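# Fit two printed parts on jig pins or press CALL

## Task

This is the final kit of the day. Seat both loose printed parts on their matching pins in the jig, placed the way the drawing shows. If the kit turns out to be one that should not be assembled, do not assemble it: instead, with the gripper shut, press the blue CALL button and keep it pressed for about one second, and leave that kit's parts untouched.

## Robot and tools

Robot: two six-joint arms, left_arm and right_arm, each with a parallel two-finger gripper. Their URDF roots sit near (-0.010, +0.272, 0) m for left_arm and (-0.042, -0.367, 0) m for right_arm in the scene frame, each turned only very slightly about z. Scene frame: origin at table-top height, midway between the nominal bases, +x out over the table, +z up, left_arm on the +y side. These arm names do not match the left or right sides of the images. Each arm's reported gripper position (metres) and quaternion (wxyz) are in that arm's own base frame and may be off by a few centimetres, more when the arm reaches far. Fixed cameras and the table use the scene frame. The gripper's fingers point along its +z axis and close along its y axis; the reported position is the point between the pads, roughly 1 cm short of the tips.

Command rows: every motion command is built from rows of 14 plain numbers covering both arms, even when only one moves: left_arm waist, shoulder, elbow, wrist pitch, wrist yaw, wrist roll, gripper opening, then the same seven for right_arm. Joint values are absolute target angles in radians, on the same scale the Joint positions line prints, not offsets. Stated ranges: waist -2.618 to 3.054, shoulder 0.000 to 3.142, elbow 0.000 to 3.142, wrist pitch -1.571 to 1.571, wrist yaw -1.571 to 1.571, wrist roll -2.094 to 2.094. The waist sign is flipped relative to the URDF on both arms, so its usable range in your numbers is -3.054 to 2.618; everything you send and read uses the flipped sign. Real ends may differ by up to 0.059 rad; a target more than 0.059 beyond a stated end, and farther out than the joint's current angle, gets the whole call refused. Targets beyond the true end are clipped, and the result may print "joint sent to its limit". Opening runs from -1 (closed) to +1 (fully open); between those ends the fingers go to where grip_measured would read that value. Sending 0 is a real command, so to keep a gripper as it is, resend its current command.

execute_actions: argument actions is a list of actions; each action is up to 15 rows, one per 1/30 s step, and a short action repeats its final row until 15 steps pass. cameras selects which images come back (omit, null or ["all"] for all, [] for none). An empty actions list just reports state. Each step keeps joint targets within a lead of the measured angle (0.339 rad for waist, shoulder, elbow; 2.2 for wrist joints), and targets that would shift the gripper over 200 mm are scaled back, so big moves need several actions; finish unfinished moves in the next call. To hold a joint, resend the angle from Joint targets.

move: target is one 14-number row (absolute joint angles plus openings) or a list of up to 15 such rows sharing a 10 s budget. speed is the peak rate in rad/s of the joint with farthest to go (0.01 to 12.57, default 0.5), one value or one per target. blend (rad) rounds corners in a list; 0 stops at each. opening_speed (at least 0.2 per second on the -1..1 scale) ramps the gripper; use it for gentle closing. grip_force is newtons per pad, 10 to 50, one value or one per arm, persisting once set; lower force closes slowly. blocking=false returns after about 0.5 s while motion continues; a new move then replaces it. All joints move together, so grippers trace curves and nothing avoids obstacles or the other arm. The result adds a move: line such as done, off_target, moving, held or fault, plus limits=held if steps were withheld.

wait: seconds 0 to 10; the robot holds its last command and a running move continues. stop: brakes a running move, needing some distance. zoom_image: camera is one of cam_high, cam_over, cam_left_wrist, cam_right_wrist; region [x0, y0, x1, y1] in pixels from the top-left, at most 504 each way, of that camera's newest image. read_manual: returns licence text only. finished_scene: ends the scene permanently; the result must hold without the robot.

Results: Joint positions and Joint velocities give, per arm, the six joints in the order above (rad, rad/s) then pad gap in metres (0.094 fully open). Joint targets shows what joints are currently driven toward. grip_measured is the opening on the command scale, reading a little wide when empty and somewhat narrower than a hard gripped part. grip_effort_nm is averaged gripper motor effort (negative = closing), not pad force. Joint torques have per-arm offsets and noise; the first three wrap at ±28 N m. "joint command not followed" means a clearance check altered targets. Calls with actions also list joint positions at some steps. Motor temperature lines: MOTOR HOT from 75 °C, fold-away fault at 90 °C, arm collapse at 100 °C; avoid long stretched-out holds or pushing into unreachable poses.

The scene keeps running while the operator writes replies. Cameras: cam_high, cam_over, cam_left_wrist, cam_right_wrist, each 504x504.

Avoid: dropping or releasing parts while they move, letting anything fall or leave the table, fast contacts, hard presses, and any hit or squeeze between the two arms (including one gripper closing on the other's fingers). Contact by the wrist-camera cable counts as the hand touching. Faster moves and targets set deeper past contact push harder. To release, command an opening well above grip_measured.

Each tool is called after "Request:" as a command line: name --argument value for each argument, lists and objects as JSON in quotes; but a table of rows of numbers goes row by row, as --pt "numbers of a row", without its own name.

## Session

Request:
execute_actions --actions '[]'

Scene clock: 0.00 s.
left_arm: end_effector_position=(+0.4183, -0.1411, +0.3673) grip_measured=+1.000 grip_effort_nm=n/a end_effector_quat_wxyz=(+0.472, -0.088, +0.849, -0.221) | right_arm: end_effector_position=(+0.2971, +0.0927, +0.2401) grip_measured=+1.000 grip_effort_nm=n/a end_effector_quat_wxyz=(+0.452, +0.176, +0.869, +0.103)
Joint positions: left_arm=[0.323 1.448 1.621 -0.648 0.01 -0.537 0.094] | right_arm=[-0.533 0.973 0.933 -0.632 0.411 0.732 0.094]
Joint velocities: within noise
Joint torques (N m): no reading
Motor temperatures (°C): left_arm=[24 25 23 23 26 24 21] | right_arm=[26 24 26 25 23 23 24]
Heat: left arm: 26 °C; right arm: 26 °C.
Joint targets: left_arm=[0.323 1.435 1.634 -0.639 0.008 -0.534] | right_arm=[-0.533 0.969 0.936 -0.647 0.417 0.729]
Tool commands: left_gripper/opening=+1.0 right_gripper/opening=+1.0

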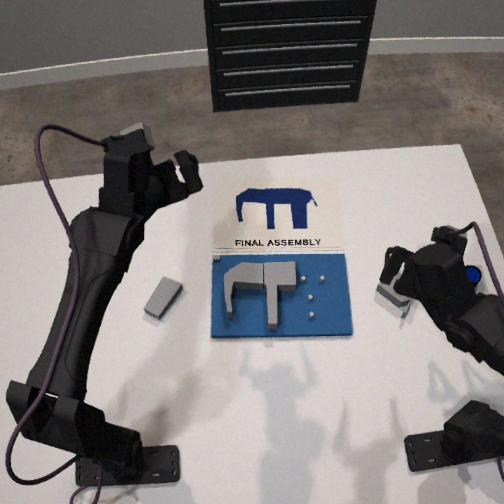

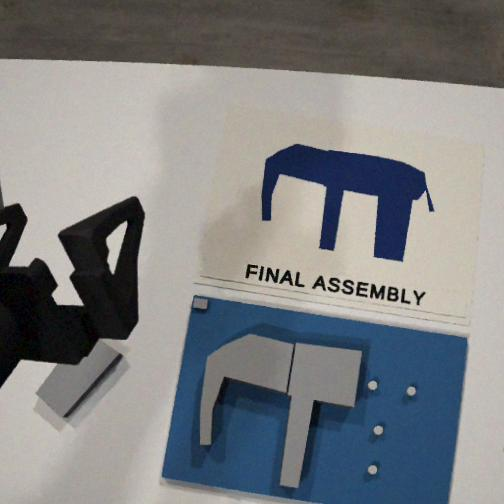

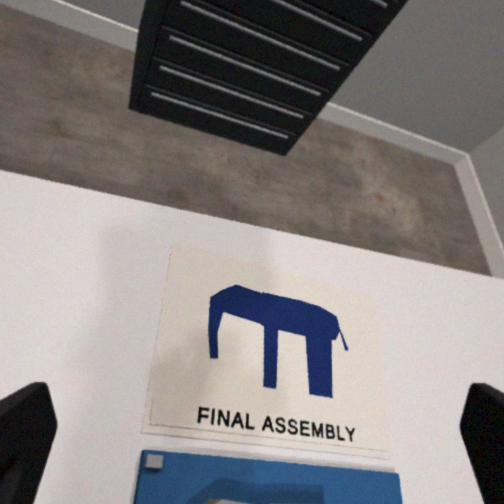

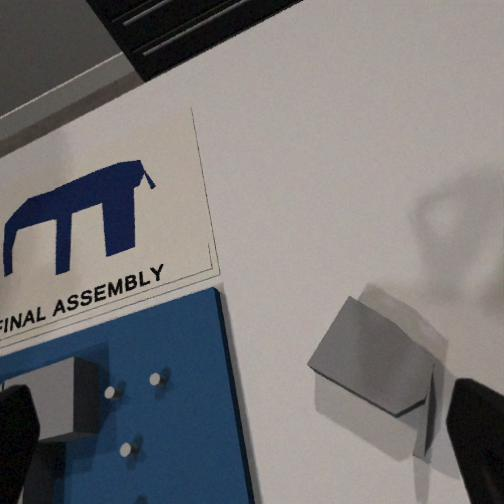

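Request:
zoom_image --camera "cam_over" --region '[160, 290, 480, 504]'

Request:
zoom_image --camera "cam_over" --region '[20, 320, 150, 430]'

Request:
zoom_image --camera "cam_right_wrist" --region '[200, 260, 504, 504]'

Request:
zoom_image --camera "cam_over" --region '[230, 120, 470, 310]'

Request:
zoom_image --camera "cam_high" --region '[350, 210, 504, 350]'

Request:
zoom_image --camera "cam_high" --region '[130, 240, 360, 350]'

Scaled by 1.575.

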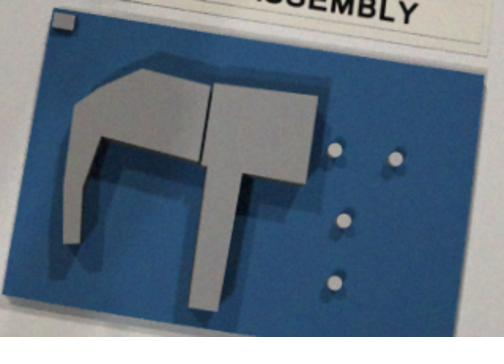

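Scaled by 3.877.

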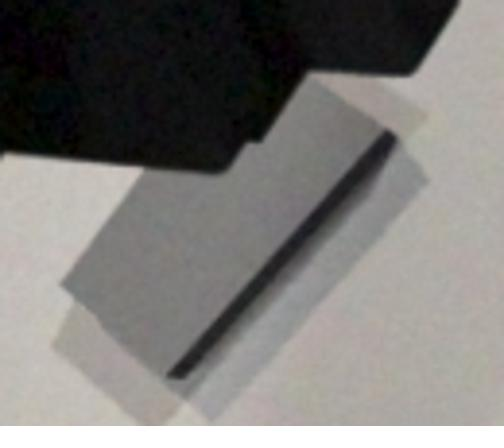

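Scaled by 1.658.

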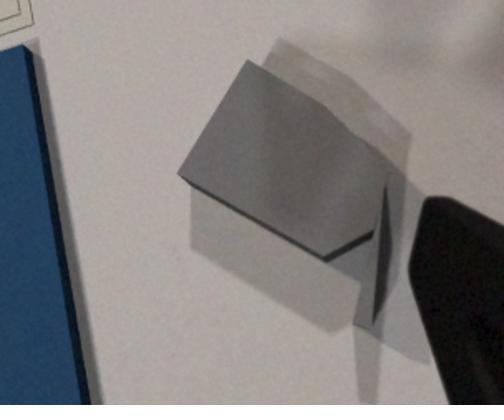

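Scaled by 2.100.

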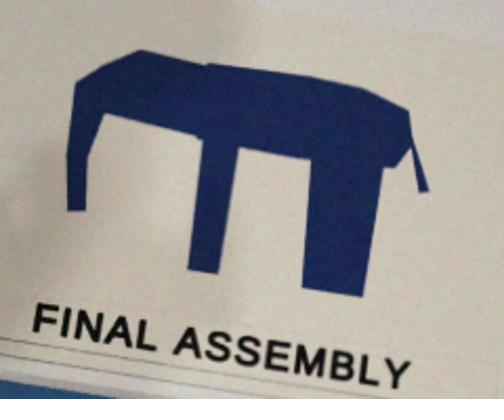

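Scaled by 3.273.

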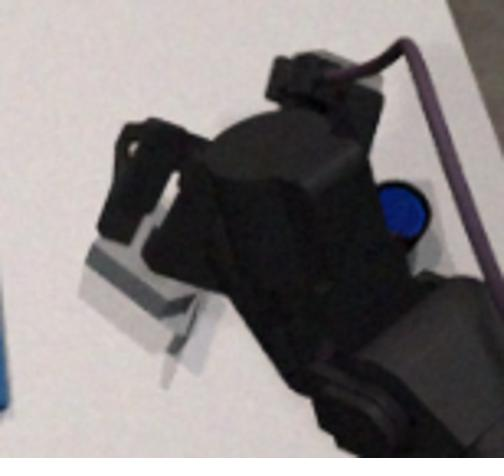

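Scaled by 2.191.

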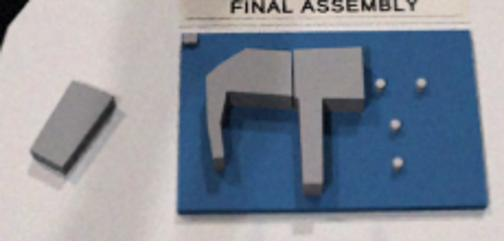

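Request:
move --target '[-0.5,1.2,1.62,-0.6,0,0,1, 0.6,1.0,1.2,-0.6,0,0,1]' --speed 1

Request:
zoom_image --camera "cam_over" --region '[0, 250, 252, 502]'

Request:
zoom_image --camera "cam_high" --region '[340, 220, 500, 350]'

Request:
zoom_image --camera "cam_high" --region '[130, 230, 370, 350]'

Scene clock: 34.80 s.
left_arm: end_effector_position=(+0.3303, +0.1776, +0.4629) grip_measured=+1.000 grip_effort_nm=-0.03 end_effector_quat_wxyz=(+0.608, -0.192, +0.757, +0.148) | right_arm: end_effector_position=(+0.2783, -0.1885, +0.3431) grip_measured=+1.000 grip_effort_nm=0.00 end_effector_quat_wxyz=(+0.523, +0.249, +0.799, -0.162)
Joint positions: left_arm=[-0.494 1.217 1.621 -0.623 0.007 -0.008 0.094] | right_arm=[0.594 0.996 1.178 -0.594 0.008 0.006 0.094]
Joint torques (N m): left_arm=[-0.47 -4.77 5.75 1.95 -0.08 0.09] | right_arm=[0.5 -1.65 9.11 2.64 -0.04 -0.04]
Motor temperatures (°C): left_arm=[24 27 26 28 26 24 21] | right_arm=[26 25 29 27 23 23 24]
Heat: left arm: 28 °C; right arm: 29 °C.
Joint targets: left_arm=[-0.500 1.200 1.620 -0.600 0.000 0.000] | right_arm=[0.600 1.000 1.200 -0.600 0.000 0.000]
move: done

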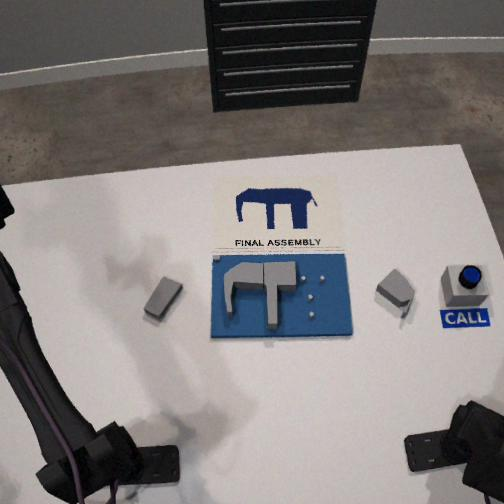

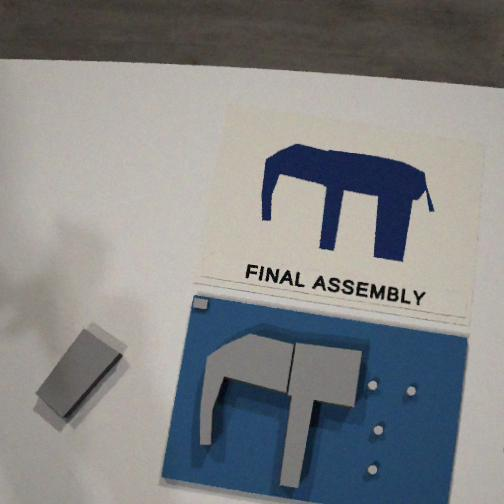

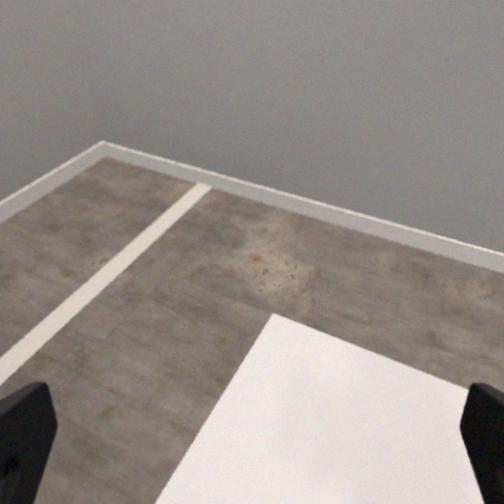

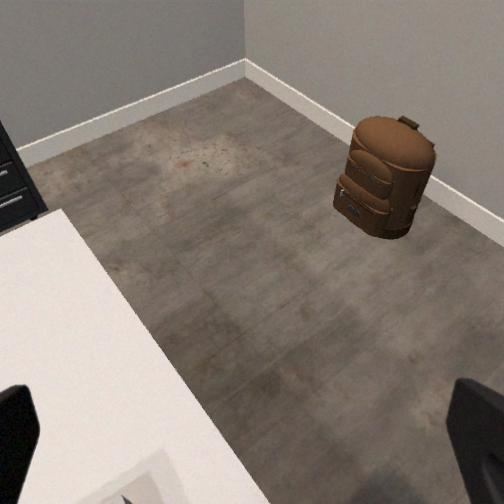

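Scaled by 2.000.

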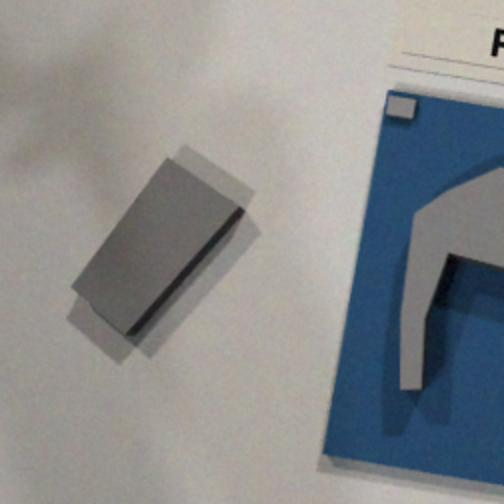

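Scaled by 3.150.

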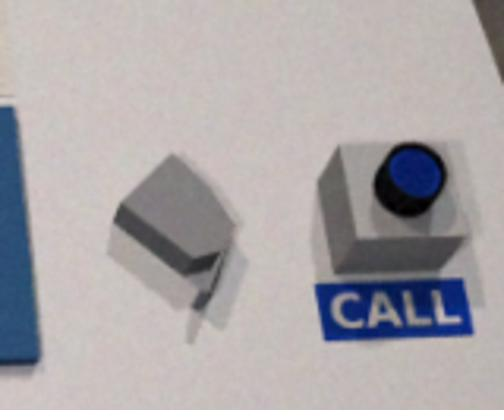

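Scaled by 2.100.

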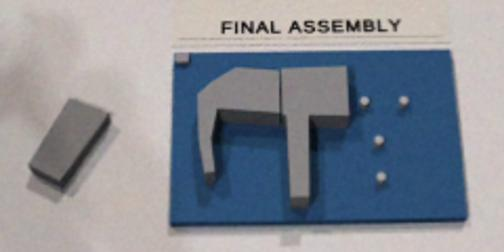

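Request:
move --target '[0.222,1.76,1.69,-1.5,0,0,1, -0.249,1.904,1.874,-1.541,0,0,1]' --speed 1

Scene clock: 79.53 s.
left_arm: end_effector_position=(+0.3055, -0.0695, +0.1633) grip_measured=+1.000 grip_effort_nm=-0.04 end_effector_quat_wxyz=(-0.010, +0.109, +0.994, +0.000) | right_arm: end_effector_position=(+0.3391, +0.0898, +0.1668) grip_measured=+1.000 grip_effort_nm=0.00 end_effector_quat_wxyz=(-0.003, -0.125, +0.992, +0.001)
Joint positions: left_arm=[0.225 1.756 1.658 -1.492 0.003 -0.006 0.094] | right_arm=[-0.255 1.898 1.852 -1.53 -0.003 0.003 0.094]
Joint torques (N m): left_arm=[-0.28 -7.47 7.91 0.09 -0.05 0.06] | right_arm=[0.46 -9.1 8.08 0.4 0.03 -0.01]
Heat: left arm: 31 °C; right arm: 30 °C.
Joint targets: left_arm=[0.222 1.760 1.690 -1.500 0.000 0.000] | right_arm=[-0.249 1.904 1.874 -1.541 0.000 0.000]
move: done

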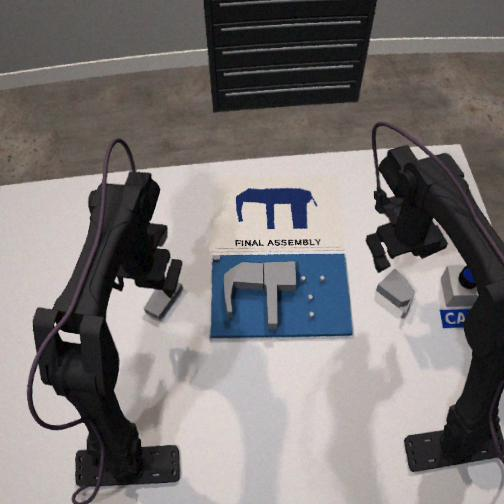

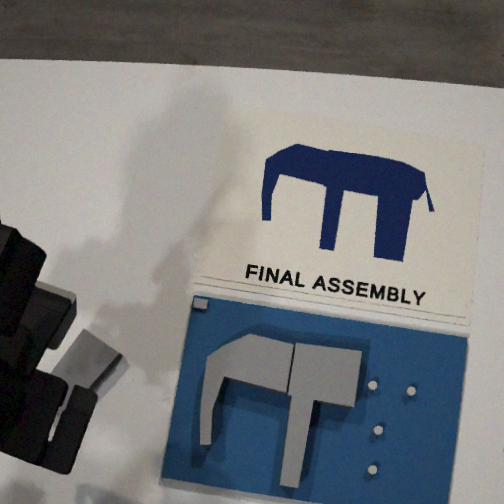

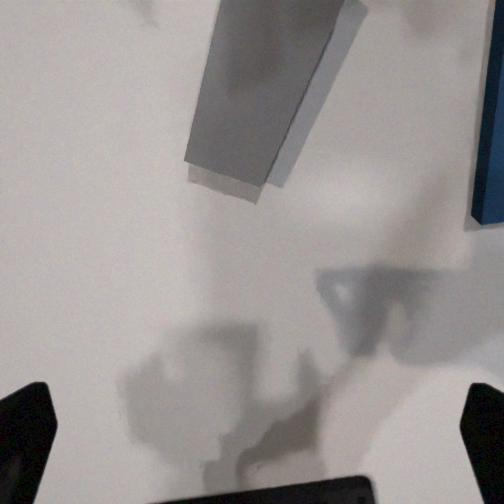

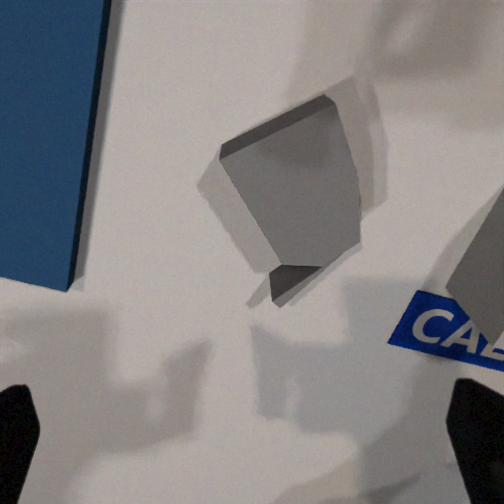

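Request:
zoom_image --camera "cam_right_wrist" --region '[180, 70, 400, 320]'

Request:
zoom_image --camera "cam_left_wrist" --region '[160, 0, 400, 240]'

Scaled by 2.016.

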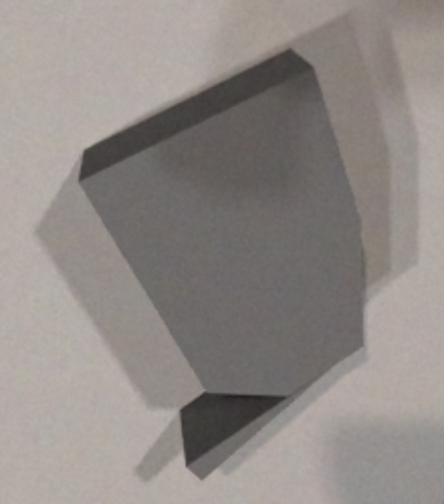

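Scaled by 2.100.

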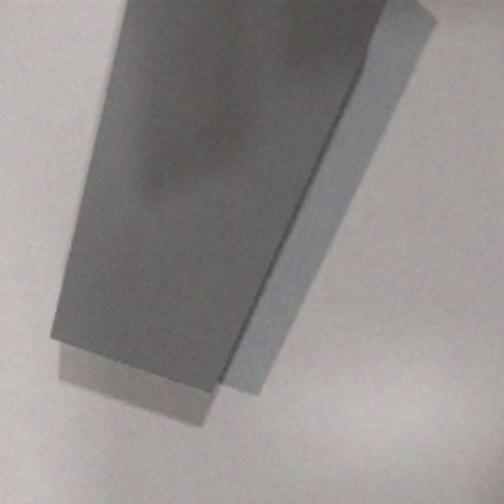

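Request:
move --target '[0.222,1.76,1.69,-1.5,0,0,1, -0.67,2.129,2.503,-1.508,0,0,1]' --speed 0.8

Request:
zoom_image --camera "cam_right_wrist" --region '[0, 0, 504, 504]'

Scene clock: 130.90 s.
left_arm: end_effector_position=(+0.3054, -0.0695, +0.1633) grip_measured=+1.000 grip_effort_nm=-0.03 end_effector_quat_wxyz=(-0.010, +0.109, +0.994, +0.000) | right_arm: end_effector_position=(+0.3645, +0.2937, +0.2648) grip_measured=+1.000 grip_effort_nm=-0.01 end_effector_quat_wxyz=(+0.207, -0.322, +0.921, +0.074)
Joint positions: left_arm=[0.225 1.756 1.658 -1.492 0.003 -0.006 0.094] | right_arm=[-0.675 2.107 2.483 -1.504 -0.002 0.003 0.094]
Joint torques (N m): left_arm=[-0.32 -7.47 7.97 0.09 -0.05 0.04] | right_arm=[0.75 -9.4 7.76 1.49 0.07 -0.01]
Heat: left arm: 28 °C; right arm: 30 °C.
Joint targets: left_arm=[0.222 1.760 1.690 -1.500 0.000 0.000] | right_arm=[-0.670 2.129 2.503 -1.508 0.000 0.000]
move: done

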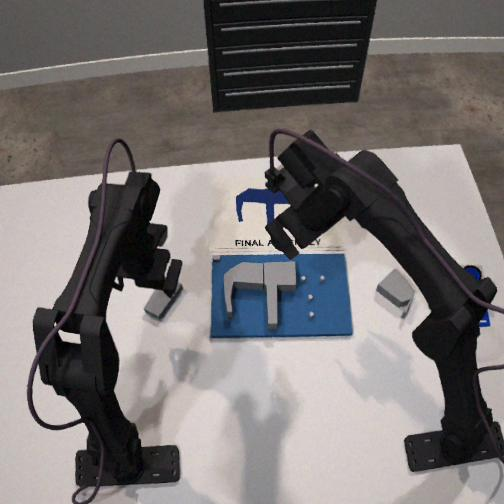

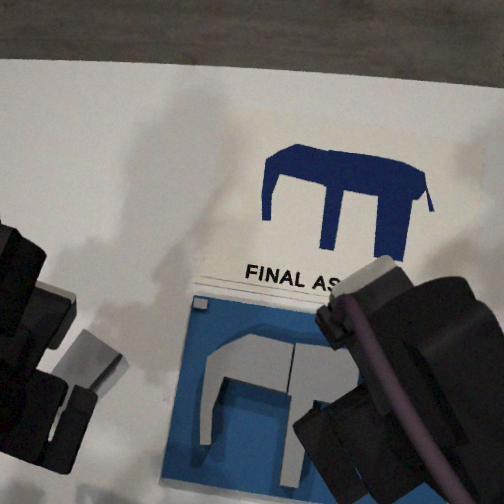

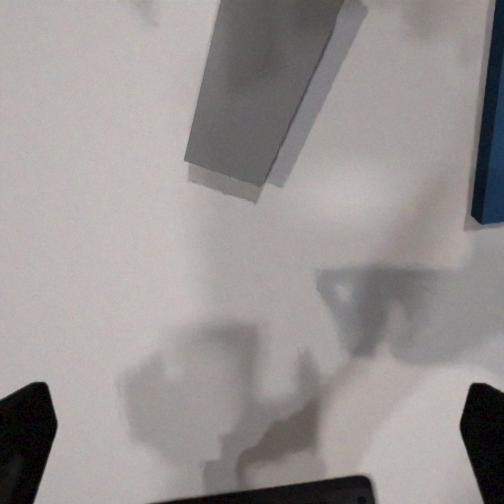

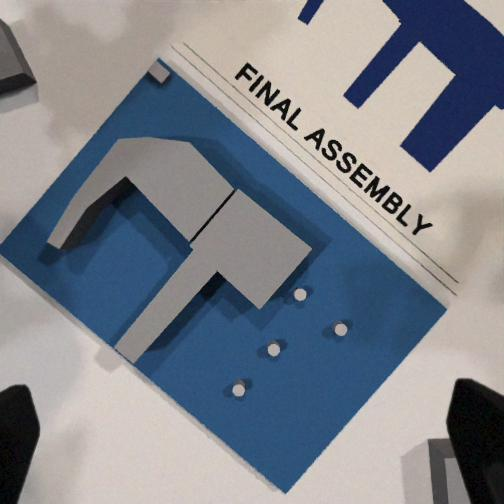

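Scaled by 1.000.

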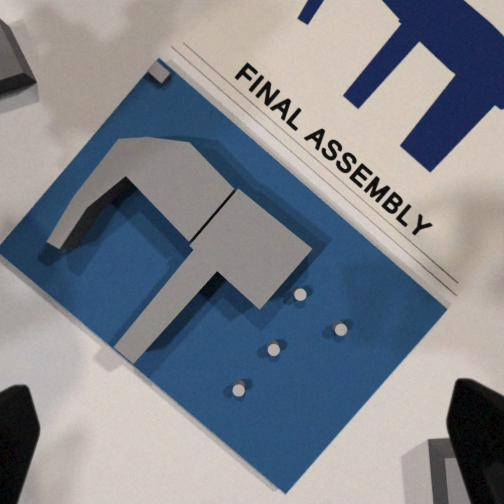

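Request:
move --target '[0.222,1.76,1.69,-1.5,0,0,1, -0.6,2.129,2.503,-1.15,0,0.5,1]' --speed 0.8 --cameras '["cam_right_wrist"]'

Request:
zoom_image --camera "cam_right_wrist" --region '[100, 0, 404, 304]'

Request:
move --target '[0.222,1.76,1.69,-1.5,0,0,1, -0.2,1.9,2.15,-1.38,0,0,1]' --speed 0.8

Request:
zoom_image --camera "cam_right_wrist" --region '[150, 150, 400, 400]'

Scene clock: 152.67 s.
left_arm: end_effector_position=(+0.3054, -0.0695, +0.1633) grip_measured=+1.000 grip_effort_nm=-0.03 end_effector_quat_wxyz=(-0.010, +0.109, +0.994, +0.000) | right_arm: end_effector_position=(+0.4440, +0.3075, +0.3161) grip_measured=+1.000 grip_effort_nm=-0.01 end_effector_quat_wxyz=(+0.331, -0.050, +0.920, +0.203)
Joint positions: left_arm=[0.225 1.756 1.658 -1.492 0.003 -0.006 0.094] | right_arm=[-0.603 2.107 2.483 -1.149 -0.002 0.495 0.094]
Joint torques (N m): left_arm=[-0.24 -7.5 7.92 0.06 -0.02 0.04] | right_arm=[0.31 -9.7 7.83 2.2 0.01 0.08]
Heat: left arm: 29 °C; right arm: 30 °C.
Joint targets: left_arm=[0.222 1.760 1.690 -1.500 0.000 0.000] | right_arm=[-0.600 2.129 2.503 -1.150 0.000 0.500]
move: done
Images, in order (width x height): cam_right_wrist 504x504.

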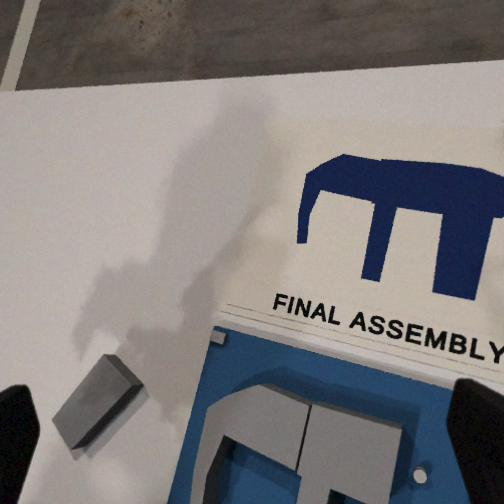

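Scaled by 1.658.

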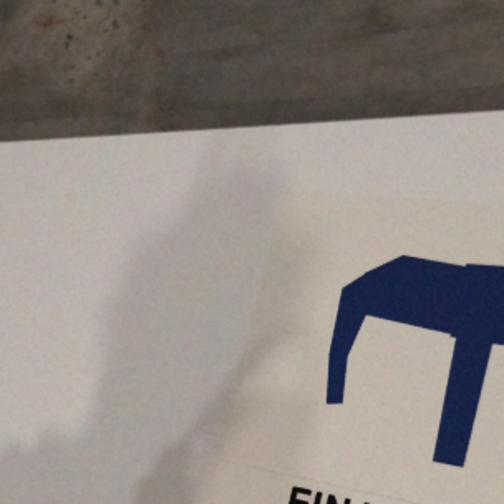

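Scene clock: 154.20 s.
left_arm: end_effector_position=(+0.3054, -0.0695, +0.1633) grip_measured=+1.000 grip_effort_nm=-0.03 end_effector_quat_wxyz=(-0.010, +0.109, +0.994, +0.000) | right_arm: end_effector_position=(+0.4342, +0.0866, +0.2603) grip_measured=+1.000 grip_effort_nm=-0.01 end_effector_quat_wxyz=(+0.225, -0.092, +0.970, +0.022)
Joint positions: left_arm=[0.225 1.756 1.658 -1.492 0.003 -0.006 0.094] | right_arm=[-0.195 1.918 2.166 -1.363 0.002 0.006 0.094]
Joint torques (N m): left_arm=[-0.25 -7.54 7.97 0.07 -0.03 0.04] | right_arm=[-0.53 -11.4 5.08 1.4 0 -0.07]
Heat: left arm: 29 °C; right arm: 30 °C.
Joint targets: left_arm=[0.222 1.760 1.690 -1.500 0.000 0.000] | right_arm=[-0.200 1.900 2.150 -1.380 0.000 0.000]
move: done

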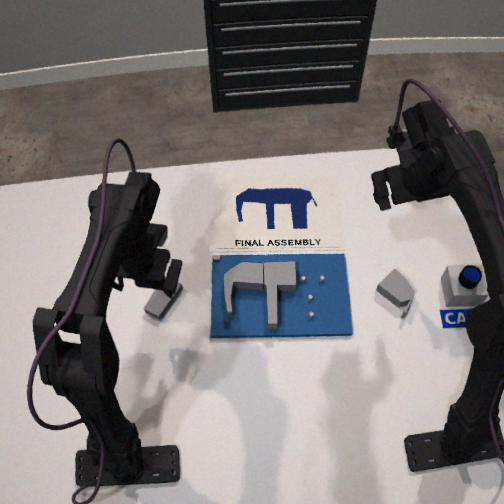

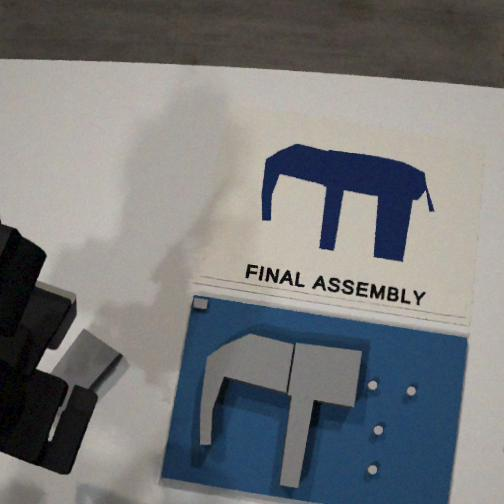

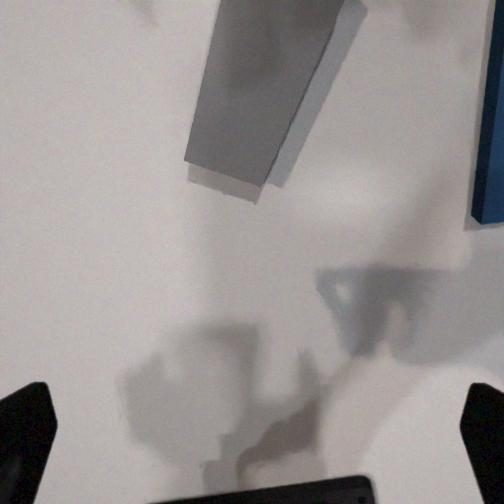

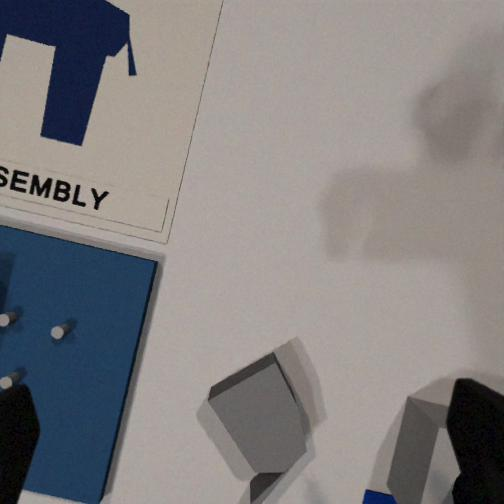

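Scaled by 2.016.

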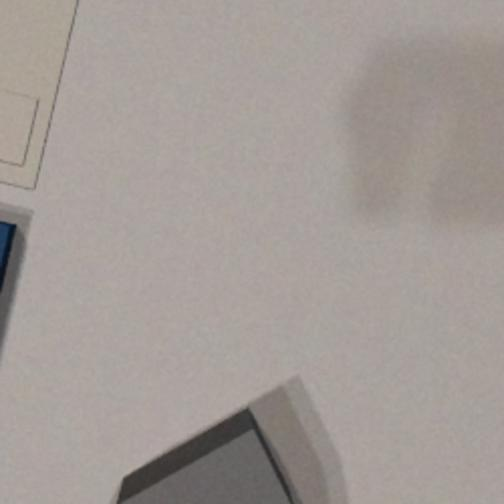

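Request:
move --target '[0.222,1.76,1.69,-1.5,0,0,1, -0.479,2.32,2.388,-1.202,0,0,1]' --speed 0.8 --cameras '["cam_right_wrist"]'

Request:
move --target '[0.222,1.76,1.69,-1.5,0,0,1, -0.249,1.358,1.362,-1.138,0,0,1]' --speed 0.8 --cameras '["cam_right_wrist"]'

Request:
zoom_image --camera "cam_right_wrist" --region '[152, 152, 352, 352]'

Scene clock: 172.13 s.
left_arm: end_effector_position=(+0.3054, -0.0695, +0.1633) grip_measured=+1.000 grip_effort_nm=-0.03 end_effector_quat_wxyz=(-0.010, +0.109, +0.994, +0.000) | right_arm: end_effector_position=(+0.4789, +0.2528, +0.1577) grip_measured=+1.000 grip_effort_nm=-0.01 end_effector_quat_wxyz=(+0.202, -0.232, +0.950, +0.051)
Joint positions: left_arm=[0.225 1.756 1.658 -1.492 0.003 -0.006 0.094] | right_arm=[-0.483 2.312 2.366 -1.206 -0.001 0.004 0.094]
Joint torques (N m): left_arm=[-0.27 -7.5 7.98 0.08 -0.04 0.04] | right_arm=[0.47 -12.82 8.39 1.6 0.03 -0.04]
Motor temperatures (°C): left_arm=[24 29 26 24 26 24 21] | right_arm=[26 30 29 27 23 23 24]
Heat: left arm: 29 °C; right arm: 30 °C.
Joint targets: left_arm=[0.222 1.760 1.690 -1.500 0.000 0.000] | right_arm=[-0.479 2.320 2.388 -1.202 0.000 0.000]
move: done
Images, in order (width x height): cam_right_wrist 504x504.

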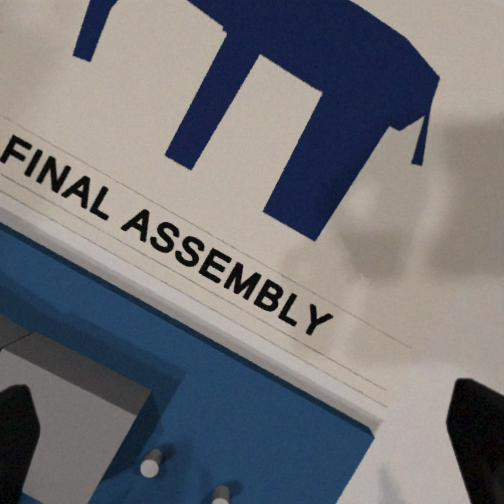

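Scene clock: 174.03 s.
left_arm: end_effector_position=(+0.3054, -0.0695, +0.1633) grip_measured=+1.000 grip_effort_nm=-0.03 end_effector_quat_wxyz=(-0.010, +0.109, +0.994, +0.000) | right_arm: end_effector_position=(+0.3070, +0.0811, +0.2131) grip_measured=+1.000 grip_effort_nm=-0.02 end_effector_quat_wxyz=(+0.216, -0.122, +0.968, +0.029)
Joint positions: left_arm=[0.225 1.756 1.658 -1.492 0.003 -0.006 0.094] | right_arm=[-0.255 1.368 1.379 -1.143 -0.001 0.004 0.094]
Joint torques (N m): left_arm=[-0.27 -7.42 8.01 0.09 -0.07 0.07] | right_arm=[0.39 -5.87 5.48 1.6 -0.01 0.01]
Heat: left arm: 29 °C; right arm: 30 °C.
Joint targets: left_arm=[0.222 1.760 1.690 -1.500 0.000 0.000] | right_arm=[-0.249 1.358 1.362 -1.138 0.000 0.000]
move: done
Images, in order (width x height): cam_right_wrist 504x504.

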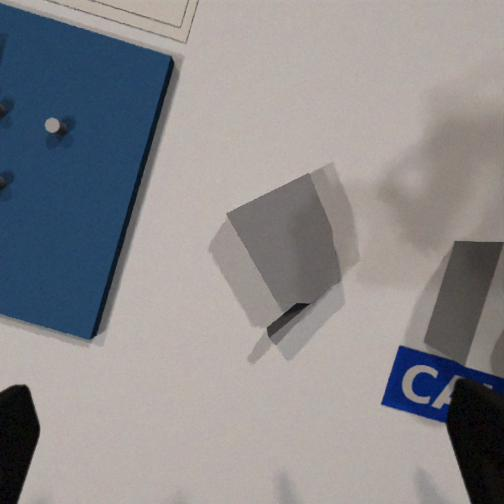

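Scaled by 2.520.

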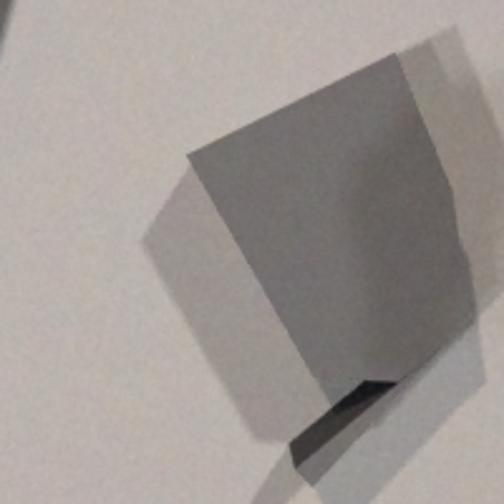

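Request:
move --target '[0.222,1.76,1.69,-1.5,0,0,1, -0.21,1.988,1.711,-1.293,0,-0.57,1]' --speed 0.8 --cameras '["cam_high","cam_right_wrist"]'

Scene clock: 232.53 s.
left_arm: end_effector_position=(+0.3054, -0.0695, +0.1633) grip_measured=+1.000 grip_effort_nm=-0.03 end_effector_quat_wxyz=(-0.010, +0.109, +0.994, +0.000) | right_arm: end_effector_position=(+0.3672, +0.0820, +0.0975) grip_measured=+1.000 grip_effort_nm=-0.02 end_effector_quat_wxyz=(-0.001, -0.380, +0.925, +0.001)
Joint positions: left_arm=[0.225 1.756 1.658 -1.492 0.003 -0.006 0.094] | right_arm=[-0.216 1.98 1.689 -1.282 -0.001 -0.563 0.094]
Joint torques (N m): left_arm=[-0.34 -7.45 7.98 0.1 -0.04 0.05] | right_arm=[0.54 -9.51 8.14 0.4 0.1 -0.02]
Heat: left arm: 29 °C; right arm: 29 °C.
Joint targets: left_arm=[0.222 1.760 1.690 -1.500 0.000 0.000] | right_arm=[-0.210 1.988 1.711 -1.293 0.000 -0.570]
move: done
Images, in order (width x height): cam_high 504x504, cam_right_wrist 504x504.

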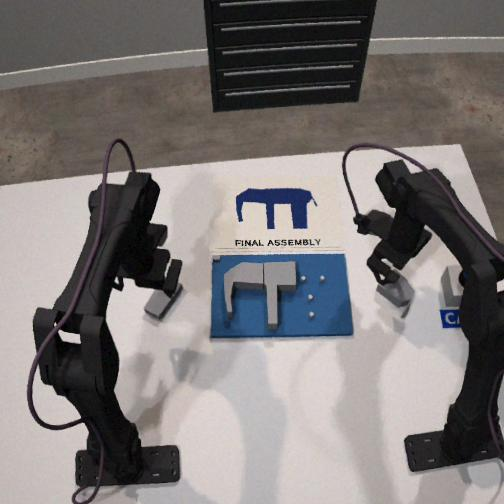

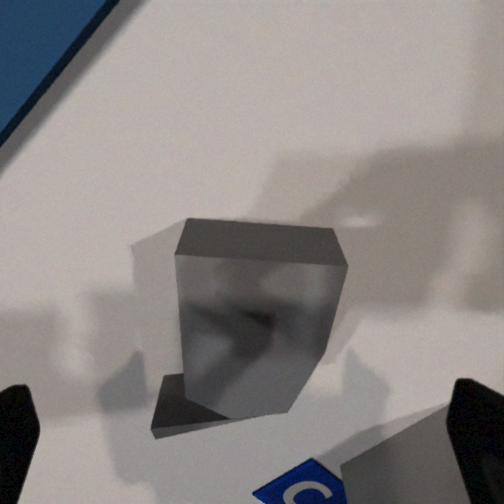

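Request:
move --target '[0.222,1.76,1.69,-1.5,0,0,1, -0.198,2.009,1.476,-1.038,0,-0.583,1]' --speed 0.3

Request:
zoom_image --camera "cam_high" --region '[340, 220, 460, 340]'

Scene clock: 264.67 s.
left_arm: end_effector_position=(+0.3054, -0.0695, +0.1633) grip_measured=+1.000 grip_effort_nm=-0.03 end_effector_quat_wxyz=(-0.010, +0.109, +0.994, +0.000) | right_arm: end_effector_position=(+0.3684, +0.0775, +0.0436) grip_measured=+1.000 grip_effort_nm=-0.01 end_effector_quat_wxyz=(+0.010, -0.381, +0.925, -0.001)
Joint positions: left_arm=[0.225 1.756 1.658 -1.492 0.003 -0.006 0.094] | right_arm=[-0.204 1.992 1.489 -1.048 -0.001 -0.577 0.094]
Joint torques (N m): left_arm=[-0.34 -7.5 8.05 0.08 -0.03 0.03] | right_arm=[0.81 -8.95 5.24 0.69 0.04 -0.04]
Heat: left arm: 29 °C; right arm: 30 °C.
Joint targets: left_arm=[0.222 1.760 1.690 -1.500 0.000 0.000] | right_arm=[-0.198 2.009 1.476 -1.038 0.000 -0.583]
move: done

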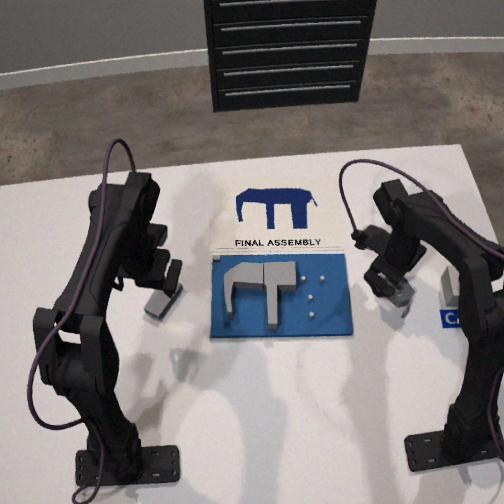

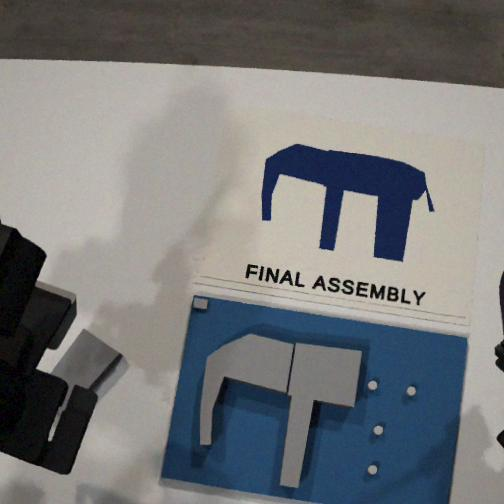

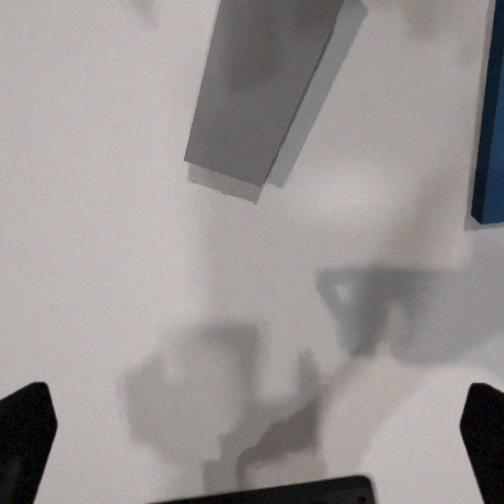

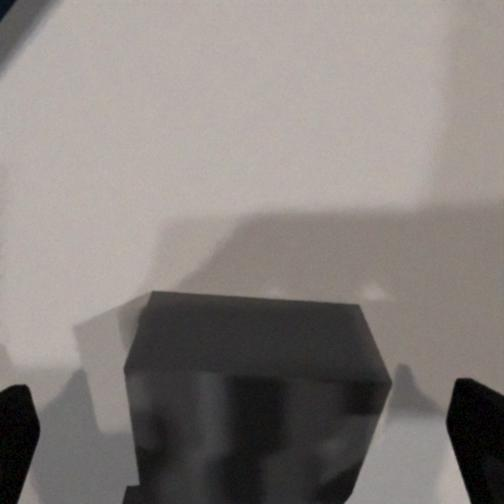

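Scaled by 4.200.

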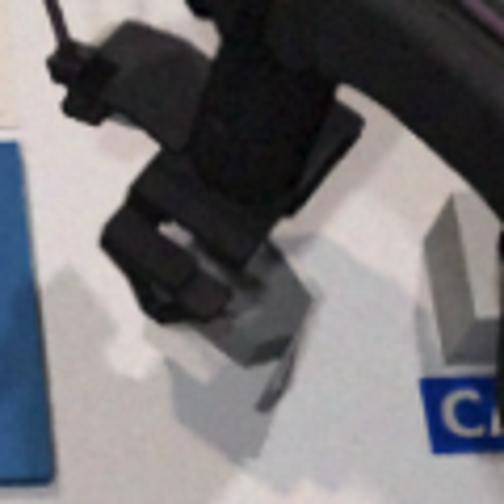

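Request:
move --target '[0.222,1.76,1.69,-1.5,0,0,1, -0.190,2.014,1.437,-1.013,0,-0.591,1]' --speed 0.2 --cameras '["cam_right_wrist"]'

Scene clock: 278.03 s.
left_arm: end_effector_position=(+0.3054, -0.0695, +0.1633) grip_measured=+1.000 grip_effort_nm=-0.03 end_effector_quat_wxyz=(-0.010, +0.109, +0.994, +0.000) | right_arm: end_effector_position=(+0.3634, +0.0735, +0.0346) grip_measured=+1.000 grip_effort_nm=-0.02 end_effector_quat_wxyz=(+0.004, -0.381, +0.925, +0.000)
Joint positions: left_arm=[0.225 1.756 1.658 -1.492 0.003 -0.006 0.094] | right_arm=[-0.196 1.992 1.452 -1.023 -0.001 -0.585 0.094]
Joint torques (N m): left_arm=[-0.31 -7.5 7.99 0.08 -0.04 0.06] | right_arm=[0.77 -8.49 4.96 0.65 0.1 -0.03]
Heat: left arm: 29 °C; right arm: 30 °C.
Joint targets: left_arm=[0.222 1.760 1.690 -1.500 0.000 0.000] | right_arm=[-0.190 2.014 1.437 -1.013 0.000 -0.591]
move: done
Images, in order (width x height): cam_right_wrist 504x504.

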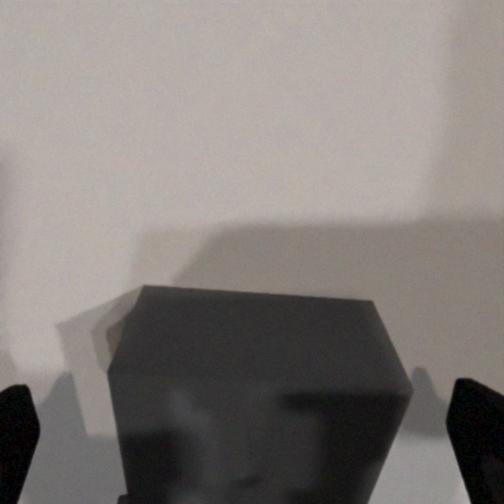

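Request:
move --target '[0.222,1.76,1.69,-1.5,0,0,1, -0.190,2.014,1.437,-1.013,0,-0.591,0.05]' --opening_speed 0.6 --cameras '["cam_right_wrist","cam_high"]'

Scene clock: 286.70 s.
left_arm: end_effector_position=(+0.3054, -0.0695, +0.1633) grip_measured=+1.000 grip_effort_nm=-0.03 end_effector_quat_wxyz=(-0.010, +0.109, +0.994, +0.000) | right_arm: end_effector_position=(+0.3643, +0.0734, +0.0346) grip_measured=+0.162 grip_effort_nm=-1.00 end_effector_quat_wxyz=(+0.006, -0.381, +0.925, -0.001)
Joint positions: left_arm=[0.225 1.756 1.658 -1.492 0.003 -0.006 0.094] | right_arm=[-0.196 1.992 1.452 -1.02 0 -0.586 0.055]
Joint torques (N m): left_arm=[-0.28 -7.39 7.94 0.08 -0.04 0.07] | right_arm=[0.69 -8.44 4.89 0.64 -0.02 -0.05]
Heat: left arm: 29 °C; right arm: 29 °C.
Joint targets: left_arm=[0.222 1.760 1.690 -1.500 0.000 0.000] | right_arm=[-0.190 2.014 1.437 -1.013 0.000 -0.591]
move: done
Images, in order (width x height): cam_high 504x504, cam_right_wrist 504x504.

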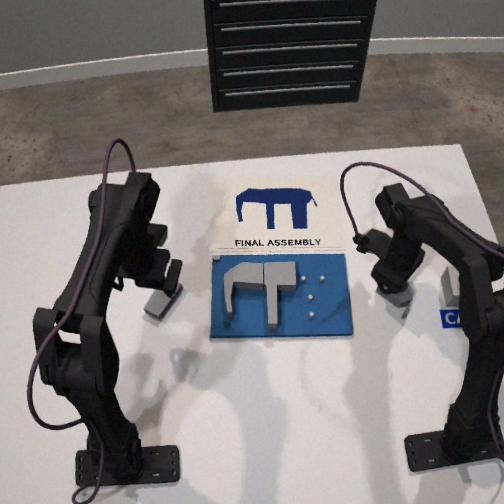

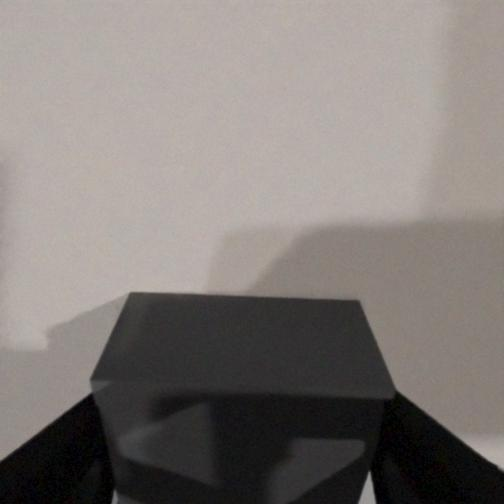

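Request:
move --target '[0.22,1.951,1.67,-1.29,0,0.27,1, -0.190,1.961,1.871,-1.481,0,-0.591,0.05]' --speed 0.4

Scene clock: 313.37 s.
left_arm: end_effector_position=(+0.3541, -0.0807, +0.1049) grip_measured=+1.000 grip_effort_nm=-0.03 end_effector_quat_wxyz=(-0.006, +0.241, +0.971, -0.002) | right_arm: end_effector_position=(+0.3618, +0.0729, +0.1367) grip_measured=+0.162 grip_effort_nm=-1.03 end_effector_quat_wxyz=(-0.015, -0.381, +0.924, +0.003)
Joint positions: left_arm=[0.225 1.937 1.658 -1.305 0.003 0.261 0.094] | right_arm=[-0.196 1.983 1.849 -1.466 0 -0.586 0.055]
Joint torques (N m): left_arm=[-0.53 -8.28 6.3 0.31 -0.04 0.06] | right_arm=[0.62 -12.52 8.28 0.28 0.05 -0.01]
Heat: left arm: 29 °C; right arm: 29 °C.
Joint targets: left_arm=[0.220 1.951 1.670 -1.290 0.000 0.270] | right_arm=[-0.190 1.961 1.871 -1.481 0.000 -0.591]
move: done

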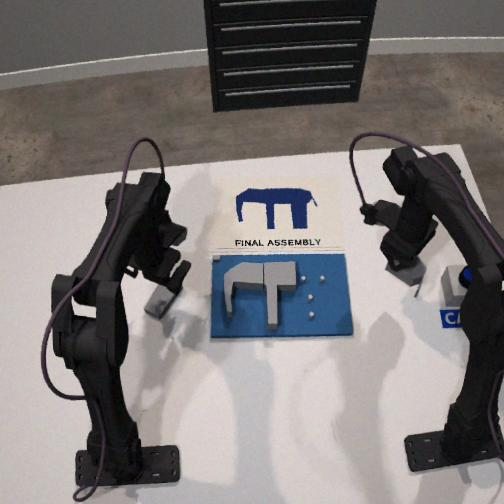

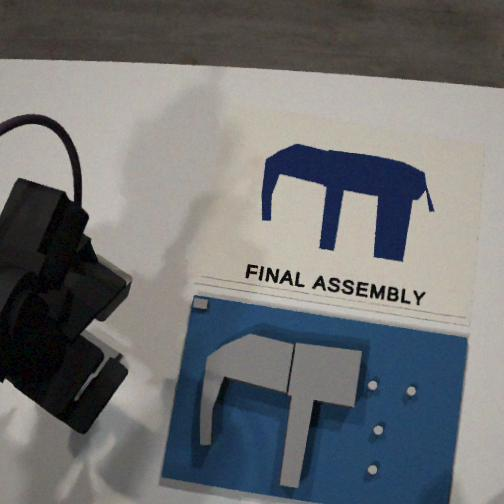

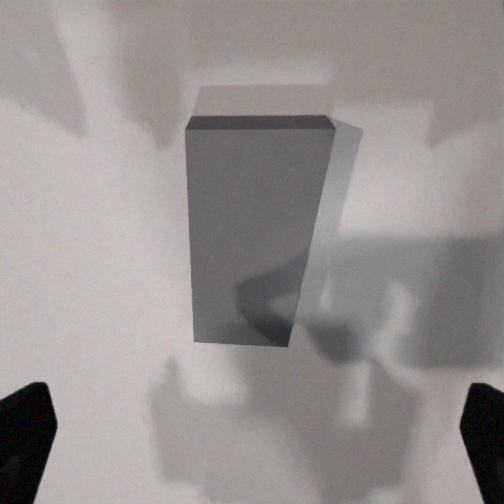

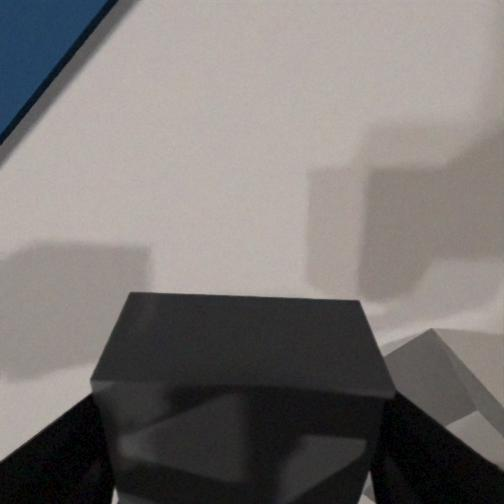

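Request:
move --target '[0.22,2.015,1.413,-0.989,0,0.298,1, -0.190,1.961,1.871,-1.481,0,-0.591,0.05]' --speed 0.3 --cameras '["cam_left_wrist"]'

Scene clock: 327.87 s.
left_arm: end_effector_position=(+0.3543, -0.0807, +0.0238) grip_measured=+1.000 grip_effort_nm=-0.03 end_effector_quat_wxyz=(-0.008, +0.255, +0.967, -0.002) | right_arm: end_effector_position=(+0.3617, +0.0728, +0.1367) grip_measured=+0.162 grip_effort_nm=-1.03 end_effector_quat_wxyz=(-0.015, -0.381, +0.924, +0.003)
Joint positions: left_arm=[0.225 2 1.42 -1.006 0.003 0.289 0.094] | right_arm=[-0.196 1.983 1.849 -1.466 0 -0.586 0.055]
Joint torques (N m): left_arm=[-0.47 -8.42 4.57 0.32 -0.04 0.07] | right_arm=[0.65 -12.56 8.03 0.29 0.03 -0.07]
Heat: left arm: 29 °C; right arm: 32 °C.
Joint targets: left_arm=[0.220 2.015 1.413 -0.989 0.000 0.298] | right_arm=[-0.190 1.961 1.871 -1.481 0.000 -0.591]
move: done
Images, in order (width x height): cam_left_wrist 504x504.

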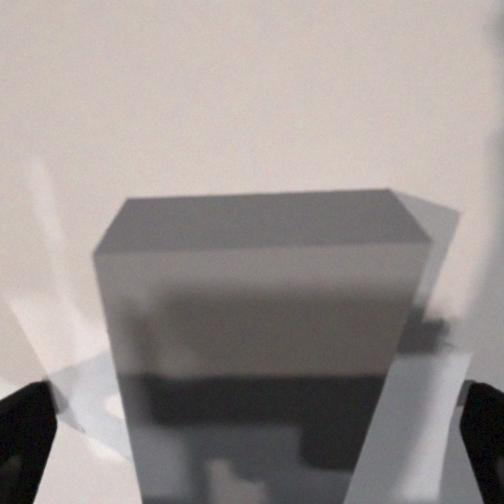

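Request:
move --target '[0.22,2.015,1.413,-0.989,0,0.298,-0.22, -0.190,1.961,1.871,-1.481,0,-0.591,0.05]' --opening_speed 0.7 --cameras '["cam_left_wrist"]'

Scene clock: 335.00 s.
left_arm: end_effector_position=(+0.3548, -0.0808, +0.0238) grip_measured=-0.134 grip_effort_nm=-1.04 end_effector_quat_wxyz=(-0.007, +0.255, +0.967, -0.002) | right_arm: end_effector_position=(+0.3617, +0.0728, +0.1367) grip_measured=+0.162 grip_effort_nm=-1.02 end_effector_quat_wxyz=(-0.015, -0.381, +0.924, +0.003)
Joint positions: left_arm=[0.225 2 1.42 -1.004 0.003 0.29 0.041] | right_arm=[-0.196 1.983 1.849 -1.466 0 -0.586 0.055]
Joint torques (N m): left_arm=[-0.51 -8.5 4.63 0.3 -0.03 0.07] | right_arm=[0.87 -12.62 8.21 0.29 0.02 -0.08]
Heat: left arm: 29 °C; right arm: 33 °C.
Joint targets: left_arm=[0.220 2.015 1.413 -0.989 0.000 0.298] | right_arm=[-0.190 1.961 1.871 -1.481 0.000 -0.591]
move: done
Images, in order (width x height): cam_left_wrist 504x504.

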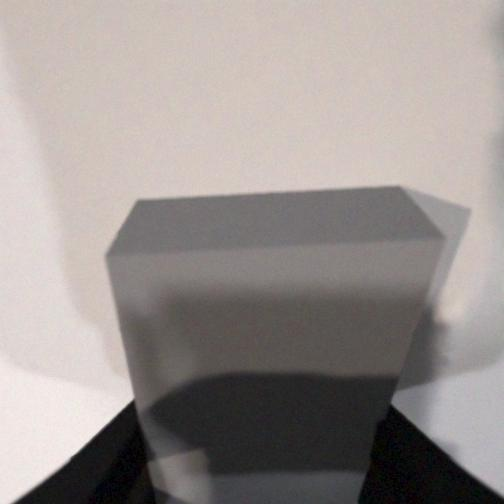

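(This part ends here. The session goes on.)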